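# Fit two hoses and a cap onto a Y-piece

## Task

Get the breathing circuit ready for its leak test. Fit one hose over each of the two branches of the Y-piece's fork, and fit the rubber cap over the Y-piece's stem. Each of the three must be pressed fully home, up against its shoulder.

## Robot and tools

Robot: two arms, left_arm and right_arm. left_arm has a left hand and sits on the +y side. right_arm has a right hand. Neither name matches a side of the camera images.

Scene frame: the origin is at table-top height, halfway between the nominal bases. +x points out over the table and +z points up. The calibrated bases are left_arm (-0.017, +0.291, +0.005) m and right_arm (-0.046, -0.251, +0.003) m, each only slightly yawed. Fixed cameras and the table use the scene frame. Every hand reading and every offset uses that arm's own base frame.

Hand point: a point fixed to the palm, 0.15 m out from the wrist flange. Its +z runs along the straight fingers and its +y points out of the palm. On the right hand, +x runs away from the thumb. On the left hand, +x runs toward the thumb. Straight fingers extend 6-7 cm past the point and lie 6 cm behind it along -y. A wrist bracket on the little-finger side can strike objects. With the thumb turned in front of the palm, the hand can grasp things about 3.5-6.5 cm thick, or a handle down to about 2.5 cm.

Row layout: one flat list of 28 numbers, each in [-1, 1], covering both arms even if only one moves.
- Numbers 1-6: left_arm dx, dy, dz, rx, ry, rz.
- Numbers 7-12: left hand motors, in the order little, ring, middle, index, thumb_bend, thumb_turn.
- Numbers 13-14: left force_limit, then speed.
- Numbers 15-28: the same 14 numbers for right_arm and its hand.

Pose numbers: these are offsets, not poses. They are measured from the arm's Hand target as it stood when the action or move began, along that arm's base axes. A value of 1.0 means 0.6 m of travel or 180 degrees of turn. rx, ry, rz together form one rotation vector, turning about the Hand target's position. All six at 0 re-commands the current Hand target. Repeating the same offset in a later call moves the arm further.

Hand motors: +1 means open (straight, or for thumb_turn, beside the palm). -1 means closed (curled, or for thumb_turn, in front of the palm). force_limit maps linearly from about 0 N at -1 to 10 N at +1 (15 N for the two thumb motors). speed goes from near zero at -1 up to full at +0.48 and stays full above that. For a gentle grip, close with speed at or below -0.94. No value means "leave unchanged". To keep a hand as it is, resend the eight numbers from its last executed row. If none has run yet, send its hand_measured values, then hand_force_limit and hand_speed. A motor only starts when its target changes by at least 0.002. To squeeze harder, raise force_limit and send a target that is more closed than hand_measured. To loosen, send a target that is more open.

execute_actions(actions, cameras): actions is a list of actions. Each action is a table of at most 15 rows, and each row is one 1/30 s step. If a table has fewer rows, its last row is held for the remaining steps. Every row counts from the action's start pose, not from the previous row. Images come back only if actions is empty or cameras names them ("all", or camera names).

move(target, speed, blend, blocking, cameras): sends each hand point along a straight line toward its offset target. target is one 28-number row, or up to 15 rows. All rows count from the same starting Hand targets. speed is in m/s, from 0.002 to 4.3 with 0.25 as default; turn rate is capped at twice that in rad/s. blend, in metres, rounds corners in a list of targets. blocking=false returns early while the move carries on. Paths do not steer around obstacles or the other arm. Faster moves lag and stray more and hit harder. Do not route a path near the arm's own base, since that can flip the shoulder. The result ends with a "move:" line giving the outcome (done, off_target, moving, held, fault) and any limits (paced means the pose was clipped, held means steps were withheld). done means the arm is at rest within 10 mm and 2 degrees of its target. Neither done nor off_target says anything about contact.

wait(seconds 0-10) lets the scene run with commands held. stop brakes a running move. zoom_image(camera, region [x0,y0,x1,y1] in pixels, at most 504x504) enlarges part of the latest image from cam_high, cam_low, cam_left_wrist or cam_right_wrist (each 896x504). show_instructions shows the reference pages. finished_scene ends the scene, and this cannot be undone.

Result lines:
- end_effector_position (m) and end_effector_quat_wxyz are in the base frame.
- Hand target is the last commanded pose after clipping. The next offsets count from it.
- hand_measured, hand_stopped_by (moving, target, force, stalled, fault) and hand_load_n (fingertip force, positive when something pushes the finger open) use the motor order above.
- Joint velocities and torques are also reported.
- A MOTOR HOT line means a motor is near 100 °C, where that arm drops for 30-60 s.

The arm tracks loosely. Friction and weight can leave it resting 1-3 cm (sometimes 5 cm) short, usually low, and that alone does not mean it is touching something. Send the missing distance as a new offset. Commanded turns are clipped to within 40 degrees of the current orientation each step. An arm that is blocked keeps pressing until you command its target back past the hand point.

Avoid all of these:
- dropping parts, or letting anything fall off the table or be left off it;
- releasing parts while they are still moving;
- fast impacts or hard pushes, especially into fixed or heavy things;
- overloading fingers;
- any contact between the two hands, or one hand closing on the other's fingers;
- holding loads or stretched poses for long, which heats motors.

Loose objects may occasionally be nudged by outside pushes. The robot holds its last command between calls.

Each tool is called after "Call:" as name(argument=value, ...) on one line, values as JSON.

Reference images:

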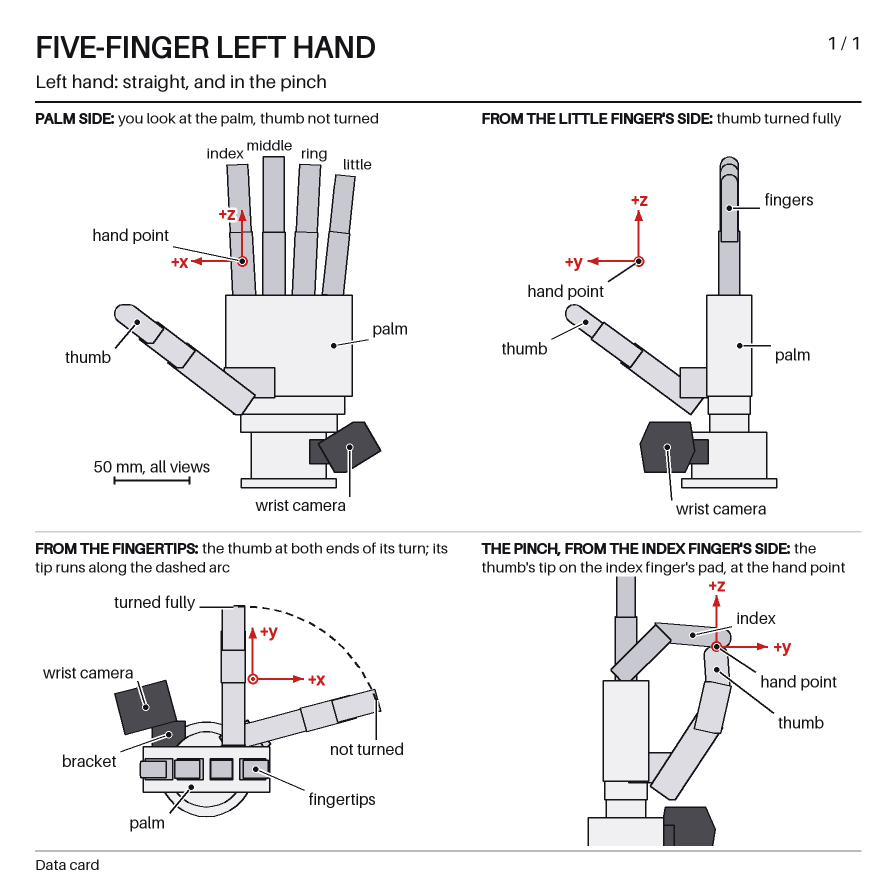

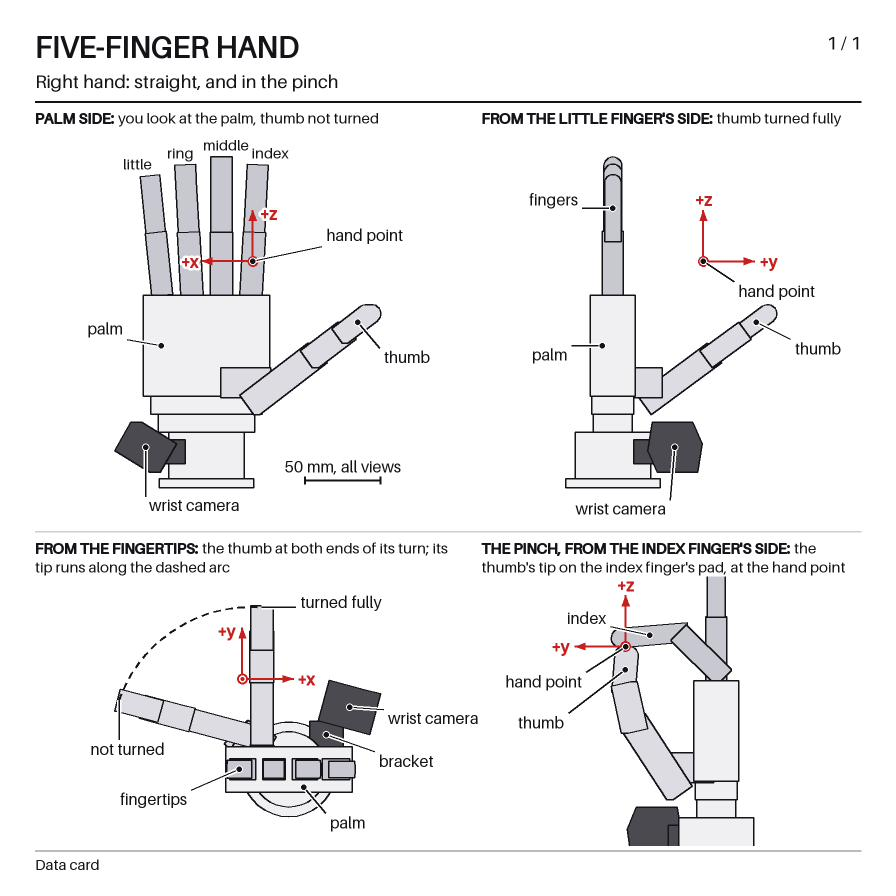

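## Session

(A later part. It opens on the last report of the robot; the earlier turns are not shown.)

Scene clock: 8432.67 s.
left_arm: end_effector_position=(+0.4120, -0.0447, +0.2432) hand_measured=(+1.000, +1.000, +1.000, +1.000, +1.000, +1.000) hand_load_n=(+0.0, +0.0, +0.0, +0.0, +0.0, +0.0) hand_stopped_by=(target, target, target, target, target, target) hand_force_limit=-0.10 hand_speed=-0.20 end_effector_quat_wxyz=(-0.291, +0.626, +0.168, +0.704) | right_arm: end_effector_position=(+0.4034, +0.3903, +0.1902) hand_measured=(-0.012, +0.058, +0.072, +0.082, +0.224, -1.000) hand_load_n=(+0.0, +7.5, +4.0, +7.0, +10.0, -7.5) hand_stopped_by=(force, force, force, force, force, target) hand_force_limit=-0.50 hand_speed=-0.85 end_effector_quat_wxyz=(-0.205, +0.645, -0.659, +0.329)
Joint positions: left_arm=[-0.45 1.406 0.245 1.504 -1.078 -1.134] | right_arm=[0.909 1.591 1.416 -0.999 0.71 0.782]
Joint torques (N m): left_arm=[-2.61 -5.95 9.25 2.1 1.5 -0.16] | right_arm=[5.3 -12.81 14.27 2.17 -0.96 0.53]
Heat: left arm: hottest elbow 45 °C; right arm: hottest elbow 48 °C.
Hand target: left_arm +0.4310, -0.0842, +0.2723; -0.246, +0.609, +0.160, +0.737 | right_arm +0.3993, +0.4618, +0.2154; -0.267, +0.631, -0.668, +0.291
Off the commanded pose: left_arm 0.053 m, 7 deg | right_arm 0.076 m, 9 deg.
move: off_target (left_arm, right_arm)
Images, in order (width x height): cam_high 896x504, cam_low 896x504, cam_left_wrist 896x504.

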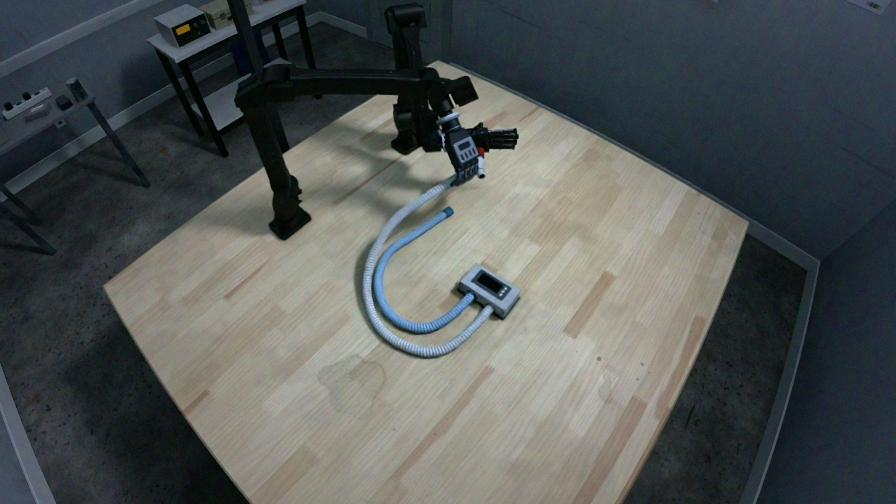

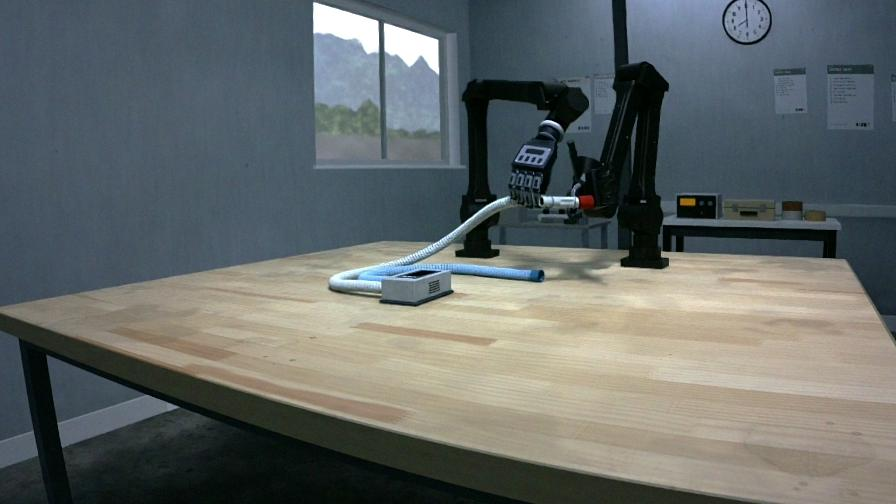

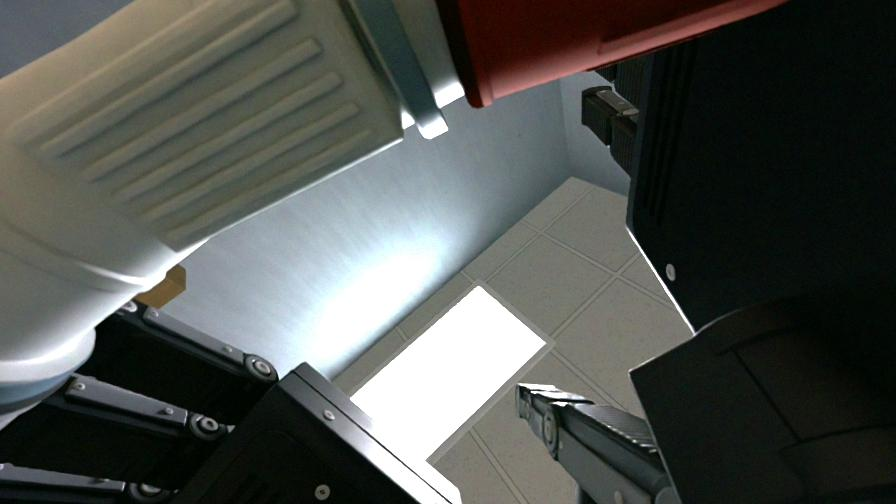

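Call:
move(target=[0.0192, -0.0231, 0.003, 0, 0, 0, 1, 1, 1, 1, 1, 1, -0.1, -0.2, -0.0208, 0.0225, 0.004, 0, 0, 0, -0.5, -0.5, -0.5, -0.5, -0.3, -1, -0.5, -0.85], speed=0.08, cameras=["cam_left_wrist", "cam_low", "cam_high"])

Call:
zoom_image(camera="cam_left_wrist", region=[330, 0, 530, 140])

Call:
zoom_image(camera="cam_high", region=[450, 120, 530, 190])

Scene clock: 8444.10 s.
left_arm: end_effector_position=(+0.4174, -0.0484, +0.2400) hand_measured=(+1.000, +1.000, +1.000, +1.000, +1.000, +1.000) hand_load_n=(+0.0, +0.0, +0.0, +0.0, +0.0, +0.0) hand_stopped_by=(target, target, target, target, target, target) hand_force_limit=-0.10 hand_speed=-0.20 end_effector_quat_wxyz=(-0.302, +0.629, +0.169, +0.696) | right_arm: end_effector_position=(+0.4008, +0.3849, +0.1915) hand_measured=(-0.012, +0.058, +0.072, +0.082, +0.224, -1.000) hand_load_n=(+0.0, +5.5, +4.5, +12.0, +8.5, -5.5) hand_stopped_by=(force, force, force, force, force, target) hand_force_limit=-0.50 hand_speed=-0.85 end_effector_quat_wxyz=(-0.193, +0.638, -0.662, +0.342)
Joint positions: left_arm=[-0.465 1.435 0.267 1.519 -1.113 -1.107] | right_arm=[0.917 1.597 1.427 -1.045 0.742 0.814]
Joint torques (N m): left_arm=[-3.78 -6.71 10.58 2.1 1.93 -0.25] | right_arm=[6.59 -12.98 14.8 2.11 -1.66 0.68]
Motor temperatures (°C): left_arm=[19 20 45 17 26 19] | right_arm=[18 23 50 17 22 21]
Heat: left arm: hottest elbow 45 °C; right arm: hottest elbow 50 °C.
Hand target: left_arm +0.4425, -0.0979, +0.2743; -0.246, +0.608, +0.161, +0.737 | right_arm +0.3868, +0.4752, +0.2176; -0.267, +0.631, -0.668, +0.291
Off the commanded pose: left_arm 0.065 m, 8 deg | right_arm 0.095 m, 10 deg.
move: off_target (left_arm, right_arm)
Images, in order (width x height): cam_high 896x504, cam_low 896x504, cam_left_wrist 896x504.

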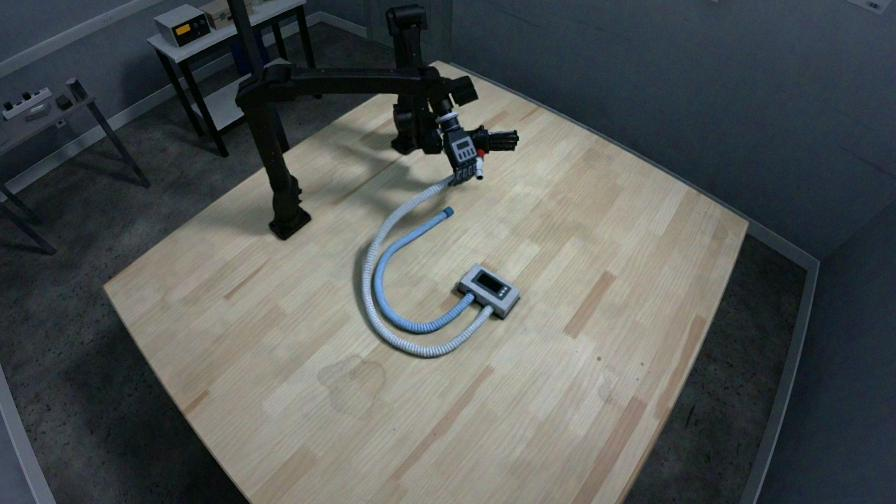

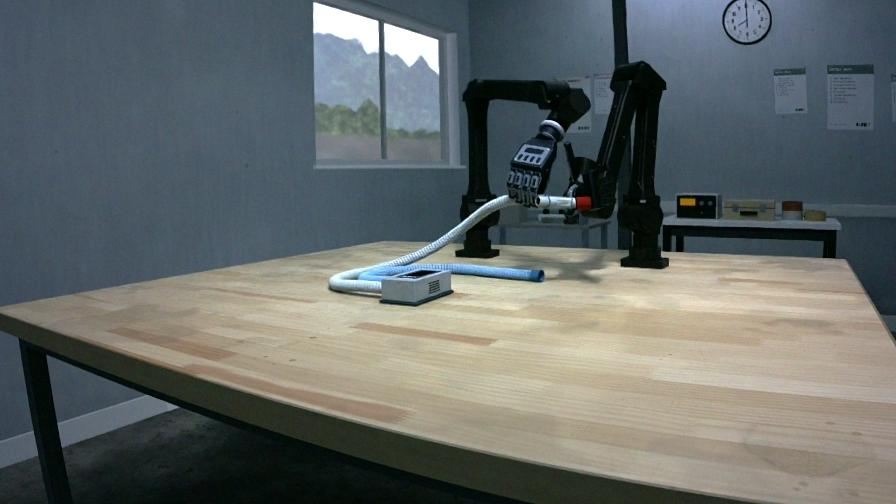

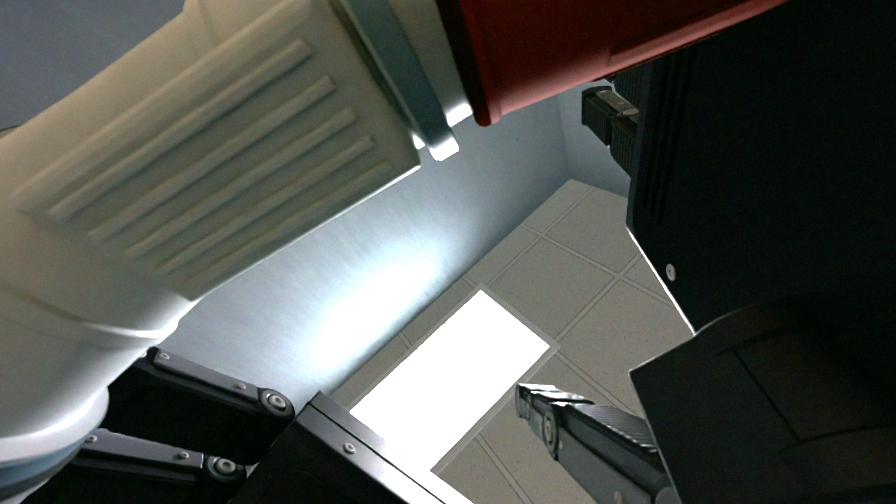

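Scaled by 2.520 from the camera's 896x504 image, which has a finer 1280x720 frame.

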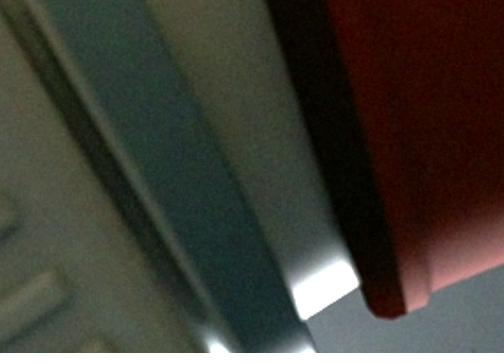

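Scaled by 6.300 from the camera's 896x504 image, which has a finer 1280x720 frame.

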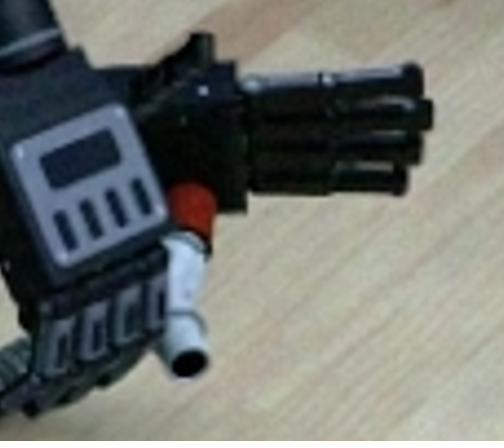

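Call:
move(target=[0.006, -0.008, 0.025, 0, 0, -0.03, 1, 1, 1, 1, 1, 1, -0.1, -0.2, -0.0138, 0.0145, 0.0, 0.04, 0, 0.015, -0.5, -0.5, -0.5, -0.5, -0.3, -1, -0.5, -0.85], speed=0.08, cameras=["cam_left_wrist", "cam_low", "cam_high"])

Call:
zoom_image(camera="cam_left_wrist", region=[330, 0, 530, 140])

Call:
zoom_image(camera="cam_low", region=[530, 180, 602, 220])

Scene clock: 8457.57 s.
left_arm: end_effector_position=(+0.4222, -0.0503, +0.2552) hand_measured=(+1.000, +1.000, +1.000, +1.000, +1.000, +1.000) hand_load_n=(+0.0, +0.0, +0.0, +0.0, +0.0, +0.0) hand_stopped_by=(target, target, target, target, target, target) hand_force_limit=-0.10 hand_speed=-0.20 end_effector_quat_wxyz=(-0.283, +0.632, +0.147, +0.707) | right_arm: end_effector_position=(+0.4067, +0.3913, +0.1924) hand_measured=(-0.012, +0.058, +0.072, +0.082, +0.224, -1.000) hand_load_n=(+0.0, +5.0, +6.0, +11.5, +7.0, -9.0) hand_stopped_by=(force, force, force, force, force, target) hand_force_limit=-0.50 hand_speed=-0.85 end_effector_quat_wxyz=(-0.217, +0.640, -0.666, +0.315)
Joint positions: left_arm=[-0.427 1.328 0.267 1.368 -1.016 -1.155] | right_arm=[0.895 1.578 1.405 -0.97 0.681 0.782]
Joint torques (N m): left_arm=[-3.78 -5.66 10.61 0.68 2.89 -0.62] | right_arm=[7.77 -15.79 10 4.77 -2.86 0.83]
Heat: left arm: hottest elbow 47 °C; right arm: hottest elbow 50 °C.
Hand target: left_arm +0.4461, -0.1028, +0.2892; -0.211, +0.615, +0.132, +0.748 | right_arm +0.3785, +0.4839, +0.2175; -0.312, +0.629, -0.670, +0.243
Off the commanded pose: left_arm 0.067 m, 10 deg | right_arm 0.100 m, 14 deg.
move: off_target (left_arm, right_arm)
Images, in order (width x height): cam_high 896x504, cam_low 896x504, cam_left_wrist 896x504.

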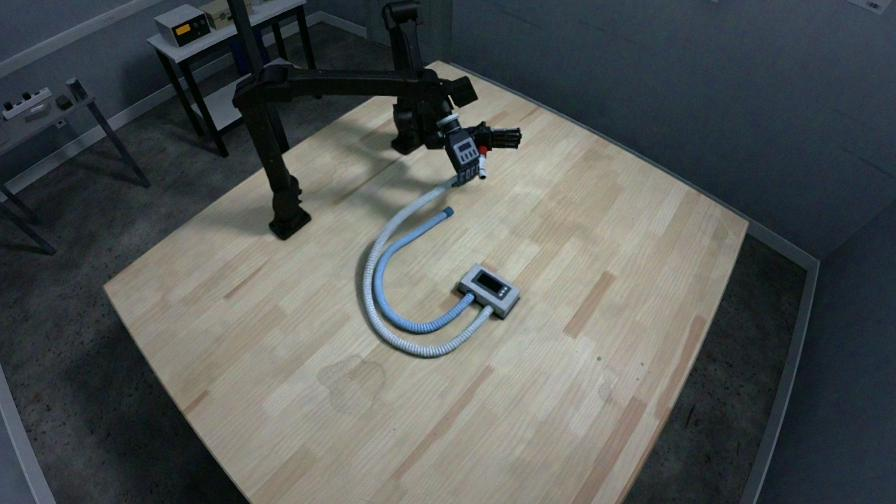

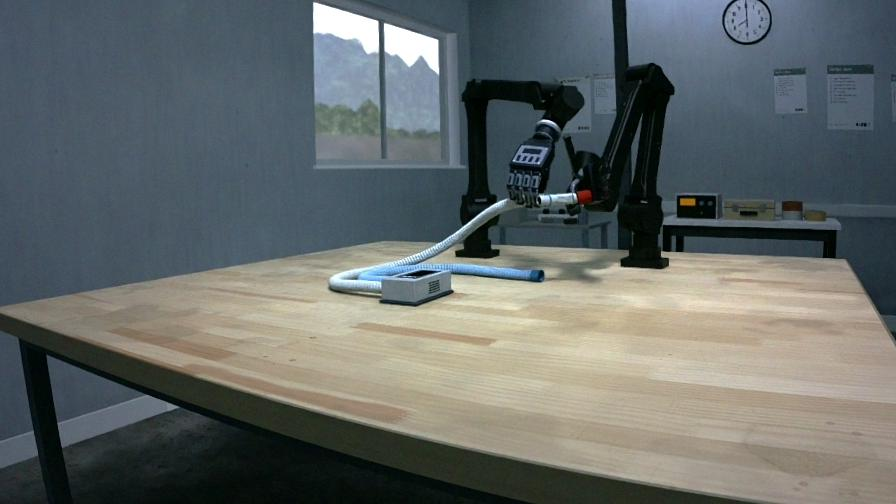

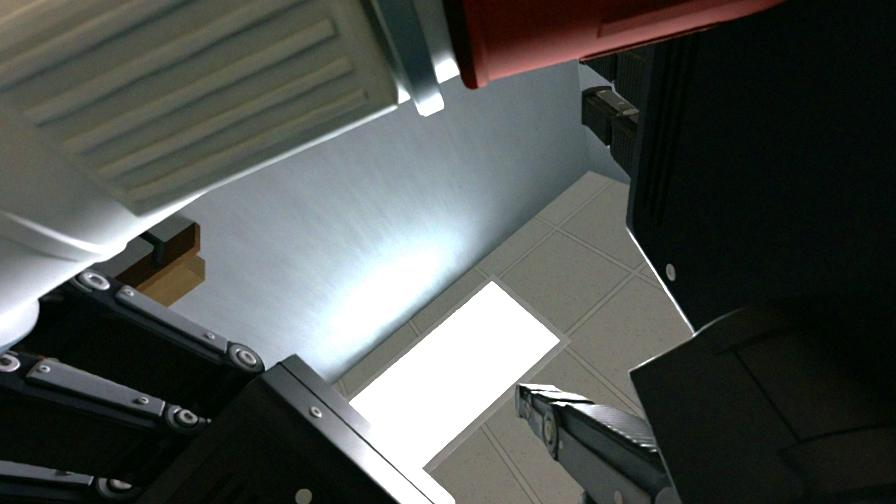

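Scaled by 2.520 from the camera's 896x504 image, which has a finer 1280x720 frame.

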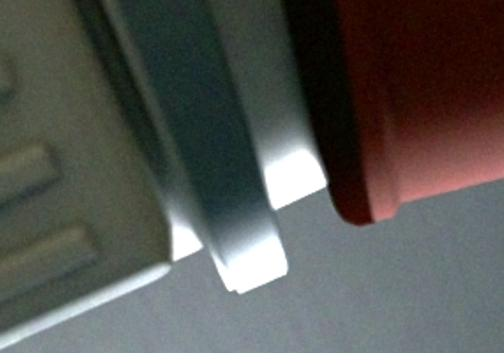

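Scaled by 7.000 from the camera's 896x504 image, which has a finer 1280x720 frame.

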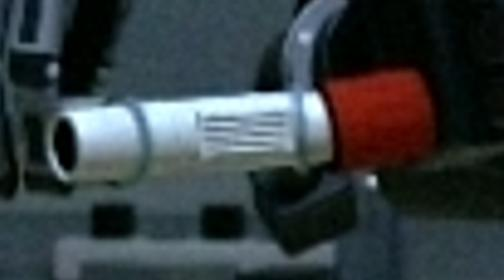

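Call:
move(target=[0.0145, -0.0262, 0.0, 0, 0, -0.01, 1, 1, 1, 1, 1, 1, -0.1, -0.2, -0.0145, 0.0262, 0.0, 0.0, 0, 0.01, -0.5, -0.5, -0.5, -0.5, -0.3, -1, -0.5, -0.85], speed=0.08, cameras=["cam_left_wrist", "cam_low", "cam_high"])

Call:
zoom_image(camera="cam_left_wrist", region=[330, 0, 530, 140])

Call:
zoom_image(camera="cam_low", region=[530, 180, 602, 220])

Scene clock: 8468.77 s.
left_arm: end_effector_position=(+0.4209, -0.0488, +0.2584) hand_measured=(+1.000, +1.000, +1.000, +1.000, +1.000, +1.000) hand_load_n=(+0.0, +0.0, +0.0, +0.0, +0.0, +0.0) hand_stopped_by=(target, target, target, target, target, target) hand_force_limit=-0.10 hand_speed=-0.20 end_effector_quat_wxyz=(-0.283, +0.629, +0.151, +0.708) | right_arm: end_effector_position=(+0.4079, +0.3861, +0.1952) hand_measured=(-0.012, +0.056, +0.072, +0.082, +0.224, -1.000) hand_load_n=(+0.0, +2.5, +4.0, +9.5, +9.5, -6.5) hand_stopped_by=(force, force, force, force, force, target) hand_force_limit=-0.50 hand_speed=-0.85 end_effector_quat_wxyz=(-0.216, +0.640, -0.667, +0.316)
Joint positions: left_arm=[-0.427 1.319 0.267 1.367 -1.02 -1.156] | right_arm=[0.888 1.569 1.401 -0.972 0.68 0.775]
Joint torques (N m): left_arm=[1.9 -6.65 4.6 1.43 0.53 -0.2] | right_arm=[0.32 -15.09 7.92 0.91 0.14 -0.08]
Motor temperatures (°C): left_arm=[19 20 48 17 33 19] | right_arm=[18 23 48 18 28 21]
Heat: left arm: hottest elbow 48 °C; right arm: hottest elbow 48 °C.
Hand target: left_arm +0.4214, -0.0505, +0.2581; -0.281, +0.630, +0.148, +0.709 (not the last commanded pose) | right_arm +0.4051, +0.3910, +0.1944; -0.219, +0.641, -0.667, +0.311 (not the last commanded pose)
Off the commanded pose: left_arm 0.083 m, 11 deg | right_arm 0.122 m, 15 deg.
move: held (left_arm, right_arm; a check stopped the path); limits=held
pose unreachable (left arm): on one or more control steps of this call, first in action 0 (counted from 0), this arm could not follow its commanded pose, so it was not sent that pose on those steps. It may still have moved: this result reports where it is.
cause: moving toward the commanded pose would bring a part of the arm too close to another arm (a part of this arm just beyond joint 4 (wrist pitch) and a part of the right arm just beyond its joint 6 (wrist roll), along the way the arms are being sent, or toward where that arm still pushes).
pose unreachable (right arm): on one or more control steps of this call, first in action 0 (counted from 0), this arm could not follow its commanded pose, so it was not sent that pose on those steps. It may still have moved: this result reports where it is.
cause: moving toward the commanded pose would bring a part of the arm too close to another arm (a part of this arm just beyond joint 6 (wrist roll) and a part of the left arm just beyond its joint 4 (wrist pitch), along the way the arms are being sent, or toward where that arm still pushes).
Images, in order (width x height): cam_high 896x504, cam_low 896x504, cam_left_wrist 896x504.

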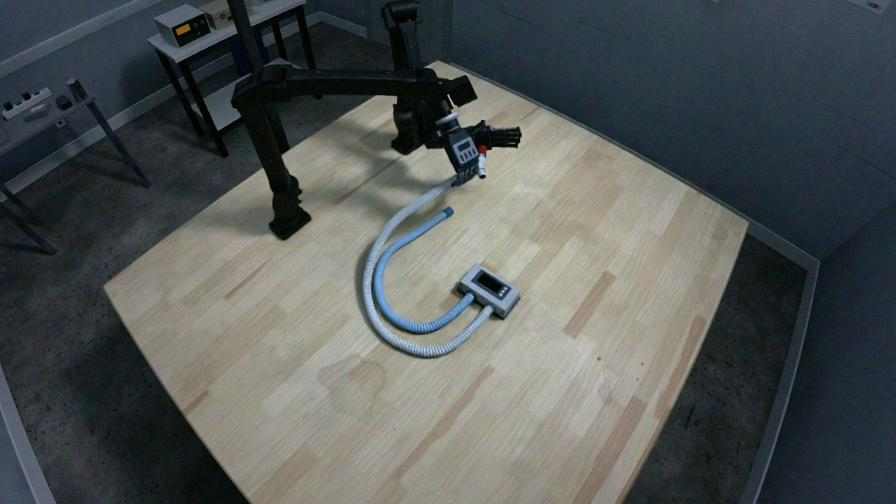

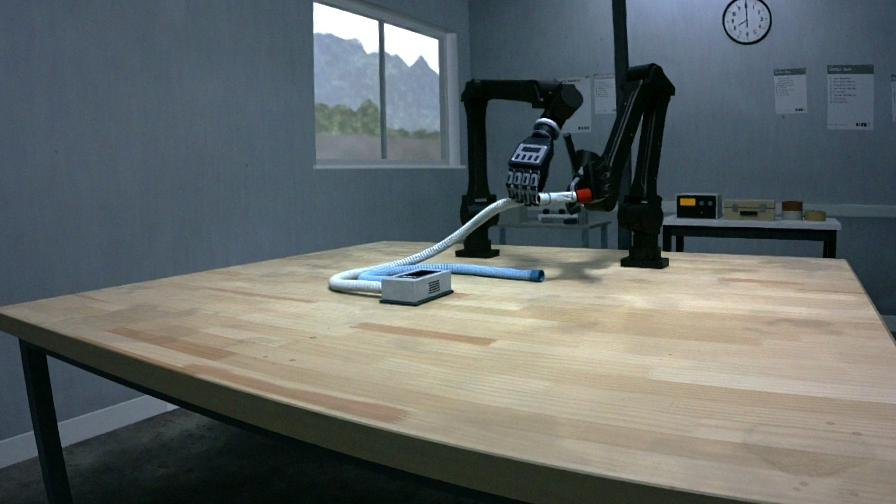

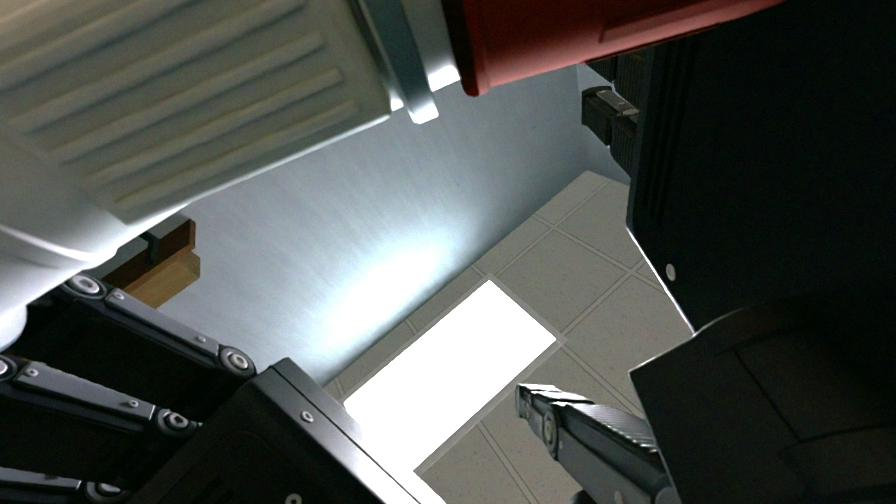

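Scaled by 2.520 from the camera's 896x504 image, which has a finer 1280x720 frame.

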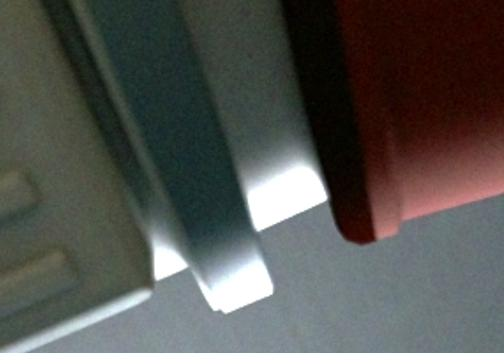

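Scaled by 7.000 from the camera's 896x504 image, which has a finer 1280x720 frame.

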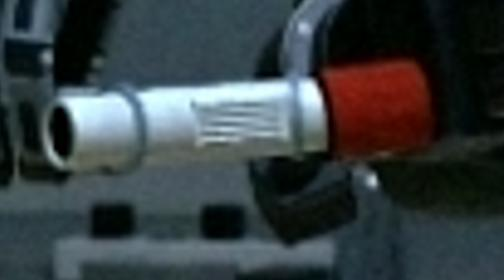

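Call:
move(target=[[-0.045, 0.065, -0.005, 0, 0, 0, 1, 1, 1, 1, 1, 1, -0.1, -0.2, 0, 0, 0, 0, 0, 0, -0.5, -0.5, -0.5, -0.5, -0.3, -1, -0.5, -0.85],[0.0, 0.23, -0.03, 0, 0, 0, 1, 1, 1, 1, 1, 1, -0.1, -0.2, 0, 0, 0, 0, 0, 0, -0.5, -0.5, -0.5, -0.5, -0.3, -1, -0.5, -0.85]], speed=0.12, blend=0.01, cameras=["all"])

Call:
zoom_image(camera="cam_low", region=[520, 175, 602, 225])

Call:
zoom_image(camera="cam_high", region=[440, 120, 520, 200])

Call:
zoom_image(camera="cam_right_wrist", region=[300, 100, 600, 480])

Scene clock: 8558.67 s.
left_arm: end_effector_position=(+0.4143, +0.0827, +0.2266) hand_measured=(+1.000, +1.000, +1.000, +1.000, +1.000, +1.000) hand_load_n=(+0.0, +0.0, +0.0, +0.0, +0.0, +0.0) hand_stopped_by=(target, target, target, target, target, target) hand_force_limit=-0.10 hand_speed=-0.20 end_effector_quat_wxyz=(-0.285, +0.643, +0.138, +0.697) | right_arm: end_effector_position=(+0.4070, +0.3870, +0.1947) hand_measured=(-0.012, +0.056, +0.072, +0.082, +0.224, -1.000) hand_load_n=(+0.0, +0.5, +3.0, +11.0, +10.5, -3.5) hand_stopped_by=(force, force, force, force, force, target) hand_force_limit=-0.50 hand_speed=-0.85 end_effector_quat_wxyz=(-0.216, +0.641, -0.667, +0.313)
Joint positions: left_arm=[0.133 1.29 0.173 1.268 -0.462 -1.327] | right_arm=[0.888 1.569 1.401 -0.973 0.673 0.775]
Joint torques (N m): left_arm=[3.02 -6.01 6.49 2.51 0.14 -0.31] | right_arm=[0.97 -15.27 7.99 1.07 0.45 -0.09]
Motor temperatures (°C): left_arm=[19 20 41 17 24 19] | right_arm=[18 24 40 17 22 20]
Heat: left arm: hottest elbow 41 °C; right arm: hottest elbow 40 °C.
Hand target: left_arm +0.4214, +0.0876, +0.2401; -0.281, +0.630, +0.148, +0.709 | right_arm +0.4051, +0.3910, +0.1944; -0.219, +0.641, -0.667, +0.311
Off the commanded pose: left_arm 0.016 m, 2 deg | right_arm 0.004 m, 0 deg.
move: off_target (left_arm)

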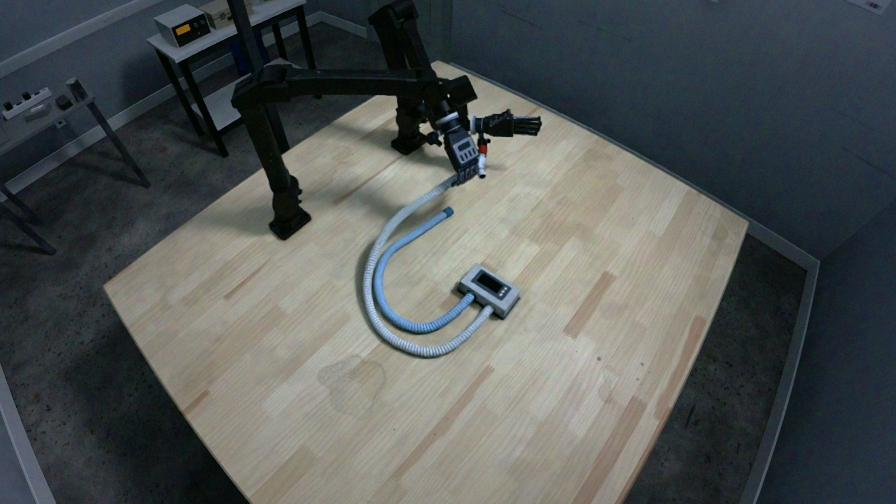

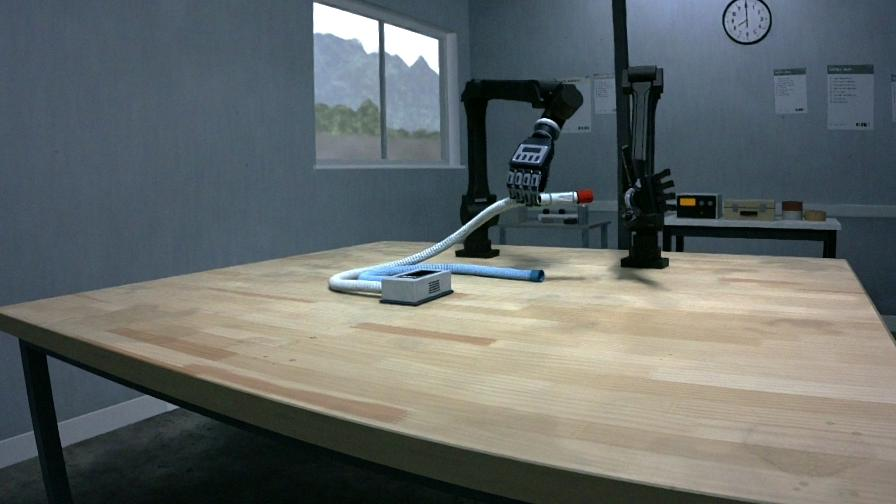

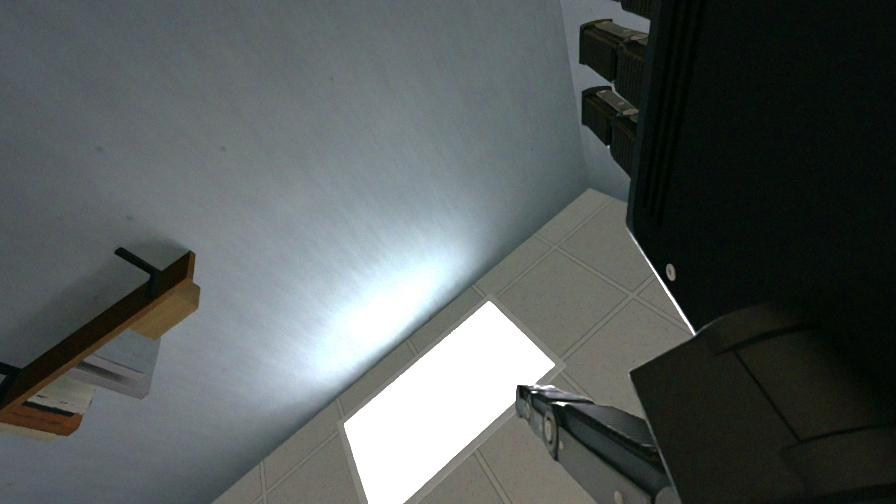

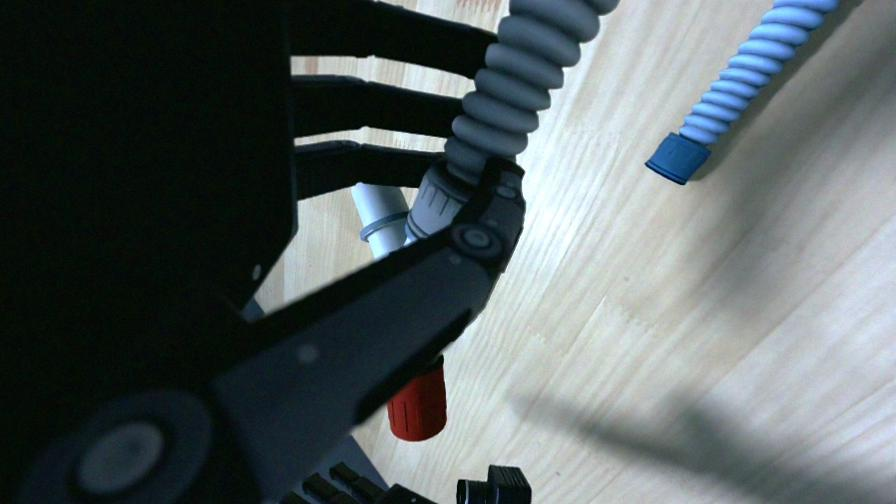

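Scaled by 6.146 from the camera's 896x504 image, which has a finer 1280x720 frame.

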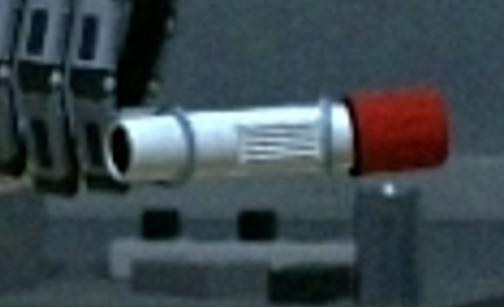

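Scaled by 6.300 from the camera's 896x504 image, which has a finer 1280x720 frame.

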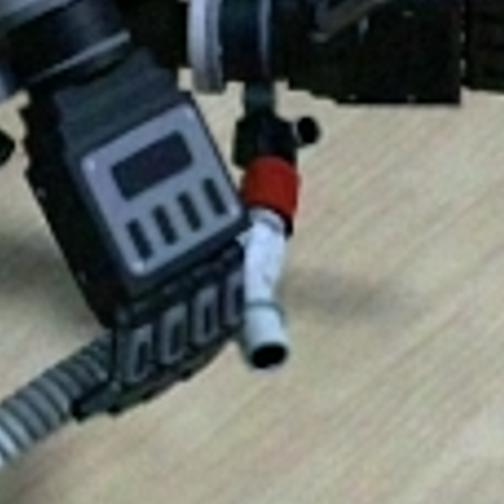

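Scaled by 1.326 from the camera's 896x504 image, which has a finer 1280x720 frame.

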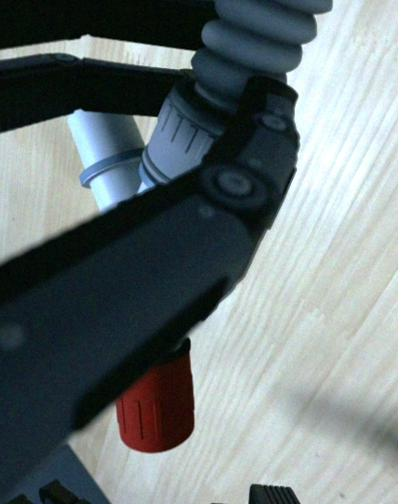

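Call:
move(target=[[0.0, 0.13, 0.03, 0.05, 0.037, 0.007, 1, 1, 1, 1, 1, 1, -0.1, -0.2, 0, 0, 0, 0, 0, 0, -0.6, -0.6, -0.5, -0.5, -0.3, -1, -0.5, -0.85],[0.0, 0.15, 0.03, 0.3884, 0.2881, 0.0556, 1, 1, 1, 1, 1, 1, -0.1, -0.2, 0, 0, 0, 0, 0, 0, -0.6, -0.6, -0.5, -0.5, -0.3, -1, -0.5, -0.85]], speed=0.25, blend=0.02, cameras=["cam_high", "cam_low", "cam_right_wrist"])

Scene clock: 8709.17 s.
left_arm: end_effector_position=(+0.4042, +0.1742, +0.2171) hand_measured=(+1.000, +1.000, +1.000, +1.000, +1.000, +1.000) hand_load_n=(+0.0, +0.0, +0.0, +0.0, +0.0, +0.0) hand_stopped_by=(target, target, target, target, target, target) hand_force_limit=-0.10 hand_speed=-0.20 end_effector_quat_wxyz=(+0.649, -0.599, +0.360, -0.302) | right_arm: end_effector_position=(+0.4070, +0.3870, +0.1947) hand_measured=(-0.136, +0.046, +0.072, +0.082, +0.224, -1.000) hand_load_n=(+2.5, +2.0, +0.5, +12.0, +13.0, -0.5) hand_stopped_by=(force, force, force, force, force, target) hand_force_limit=-0.50 hand_speed=-0.85 end_effector_quat_wxyz=(-0.216, +0.641, -0.667, +0.313)
Joint positions: left_arm=[0.357 0.908 0.366 0.566 -0.237 0.112] | right_arm=[0.888 1.569 1.401 -0.973 0.673 0.775]
Joint torques (N m): left_arm=[1.85 -5.66 12.55 1.63 -0.02 -0.01] | right_arm=[0.67 -15.09 7.97 1.11 0.46 -0.09]
Heat: left arm: hottest elbow 42 °C; right arm: hottest elbow 39 °C.
Hand target: left_arm +0.4214, +0.1775, +0.2583; +0.667, -0.578, +0.350, -0.313 | right_arm +0.4051, +0.3910, +0.1944; -0.219, +0.641, -0.667, +0.311
Off the commanded pose: left_arm 0.045 m, 4 deg | right_arm 0.004 m, 0 deg.
move: off_target (left_arm); blend cut to 0 m at target 1
Images, in order (width x height): cam_high 896x504, cam_low 896x504, cam_right_wrist 896x504.

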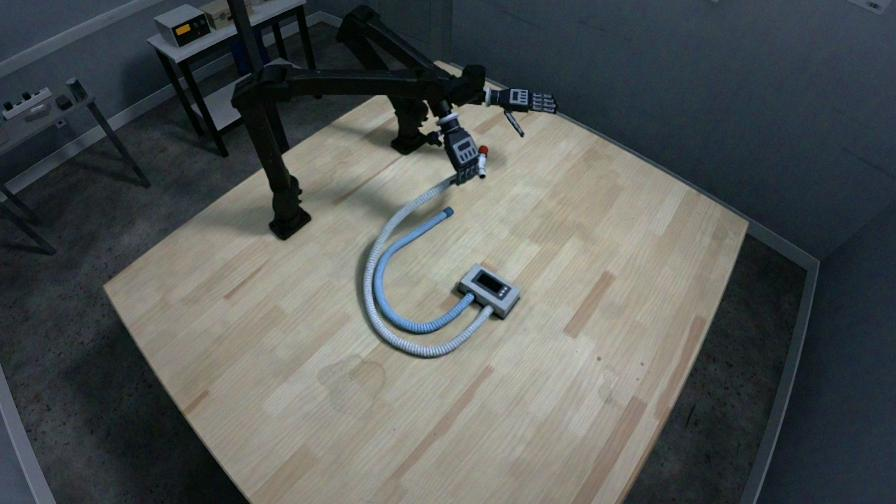

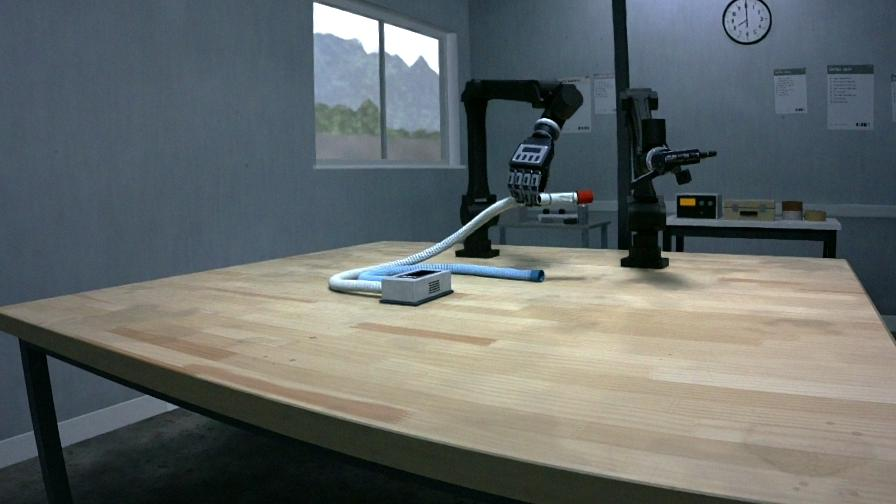

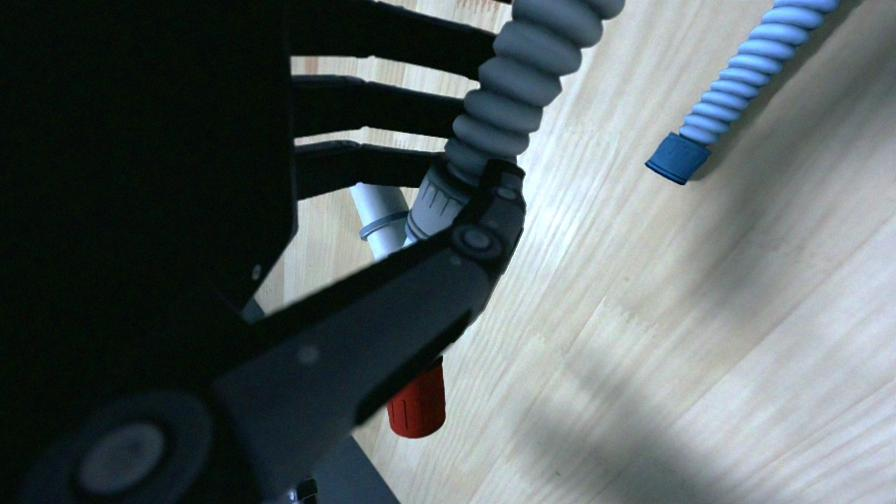

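Call:
move(target=[[0,0,0,0,0,0, 1, 1, 1, 1, 1, 1, -0.1, -0.2, -0.1, -0.2, 0.04, 0, 0, 0, -0.6, -0.6, -0.5, -0.5, -0.3, -1, -0.5, -0.85],[0,0,0,0,0,0, 1, 1, 1, 1, 1, 1, -0.1, -0.2, -0.18, -0.435, 0.045, 0, 0, 0, -0.6, -0.6, -0.5, -0.5, -0.3, -1, -0.5, -0.85]], speed=0.12, blend=0.03, cameras=["all"])

Scene clock: 8743.97 s.
left_arm: end_effector_position=(+0.4042, +0.1742, +0.2171) hand_measured=(+1.000, +1.000, +1.000, +1.000, +1.000, +1.000) hand_load_n=(+0.0, +0.0, +0.0, +0.0, +0.0, -0.5) hand_stopped_by=(target, target, target, target, target, target) hand_force_limit=-0.10 hand_speed=-0.20 end_effector_quat_wxyz=(+0.649, -0.599, +0.360, -0.302) | right_arm: end_effector_position=(+0.2985, +0.1341, +0.2238) hand_measured=(-0.136, +0.046, +0.072, +0.082, +0.224, -1.000) hand_load_n=(+2.5, +2.5, +0.5, +12.0, +12.5, -0.5) hand_stopped_by=(force, force, force, force, force, target) hand_force_limit=-0.50 hand_speed=-0.85 end_effector_quat_wxyz=(-0.221, +0.640, -0.668, +0.309)
Joint positions: left_arm=[0.357 0.908 0.366 0.566 -0.237 0.112] | right_arm=[0.565 0.833 0.86 -0.973 0.501 0.444]
Joint torques (N m): left_arm=[1.08 -6.12 12.62 1.51 -0.01 -0.02] | right_arm=[0.26 -4.13 7.69 1.48 0.24 -0.33]
Motor temperatures (°C): left_arm=[19 20 50 17 20 19] | right_arm=[18 24 39 17 21 20]
Heat: left arm: hottest elbow 50 °C; right arm: hottest elbow 39 °C.
Hand target: left_arm +0.4214, +0.1775, +0.2583; +0.667, -0.578, +0.350, -0.313 | right_arm +0.2971, +0.1300, +0.2214; -0.219, +0.641, -0.667, +0.311
Off the commanded pose: left_arm 0.045 m, 4 deg | right_arm 0.005 m, 0 deg.
move: off_target (left_arm)

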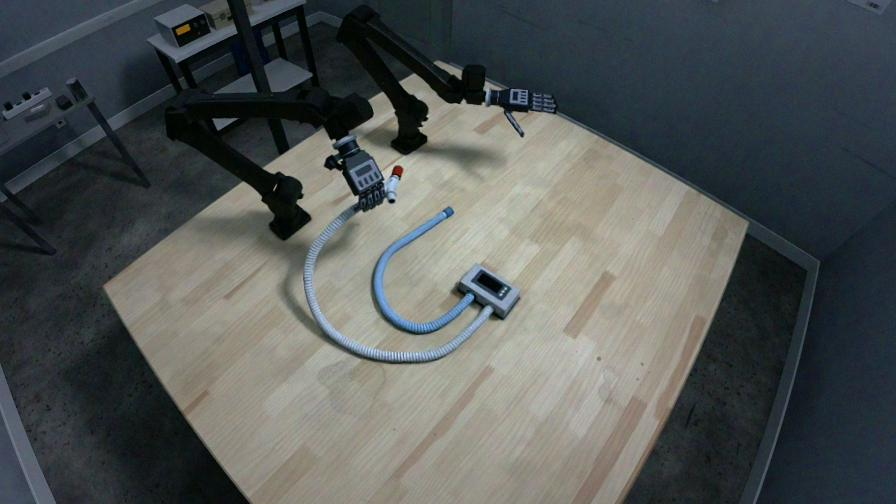

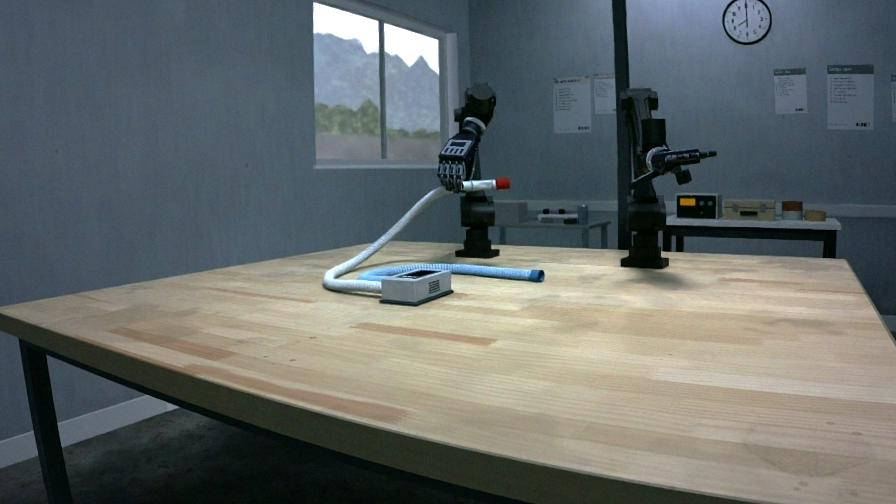

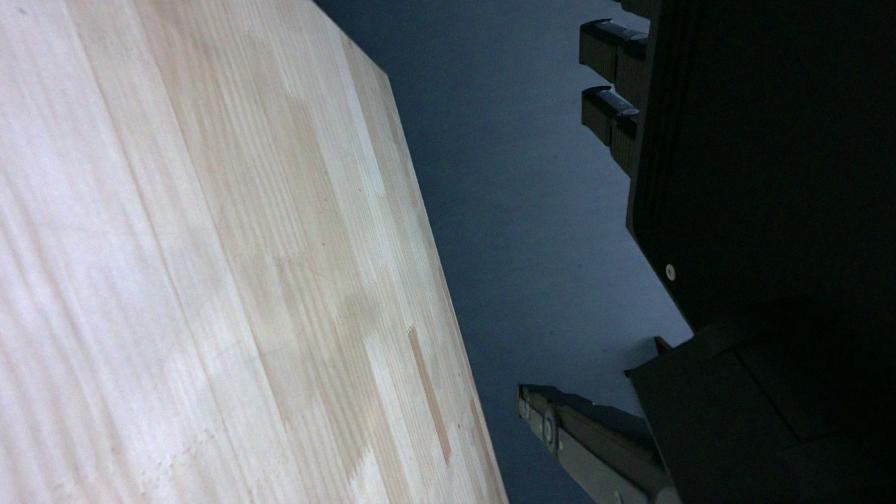

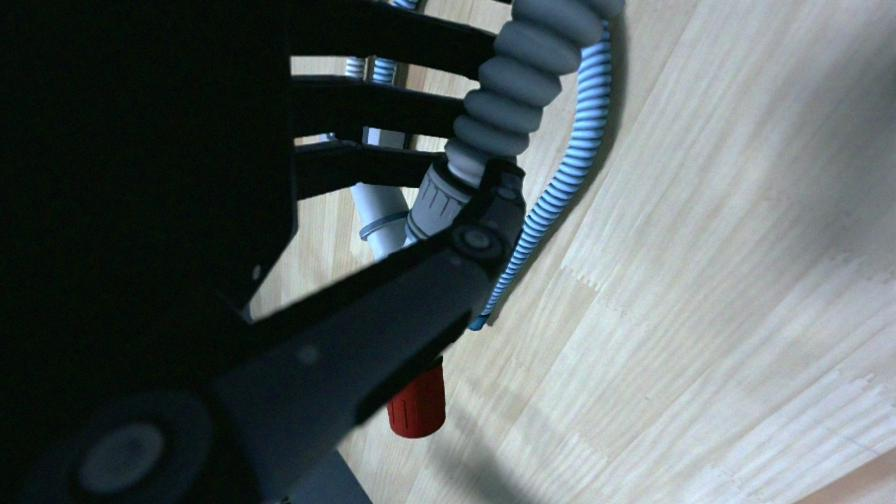

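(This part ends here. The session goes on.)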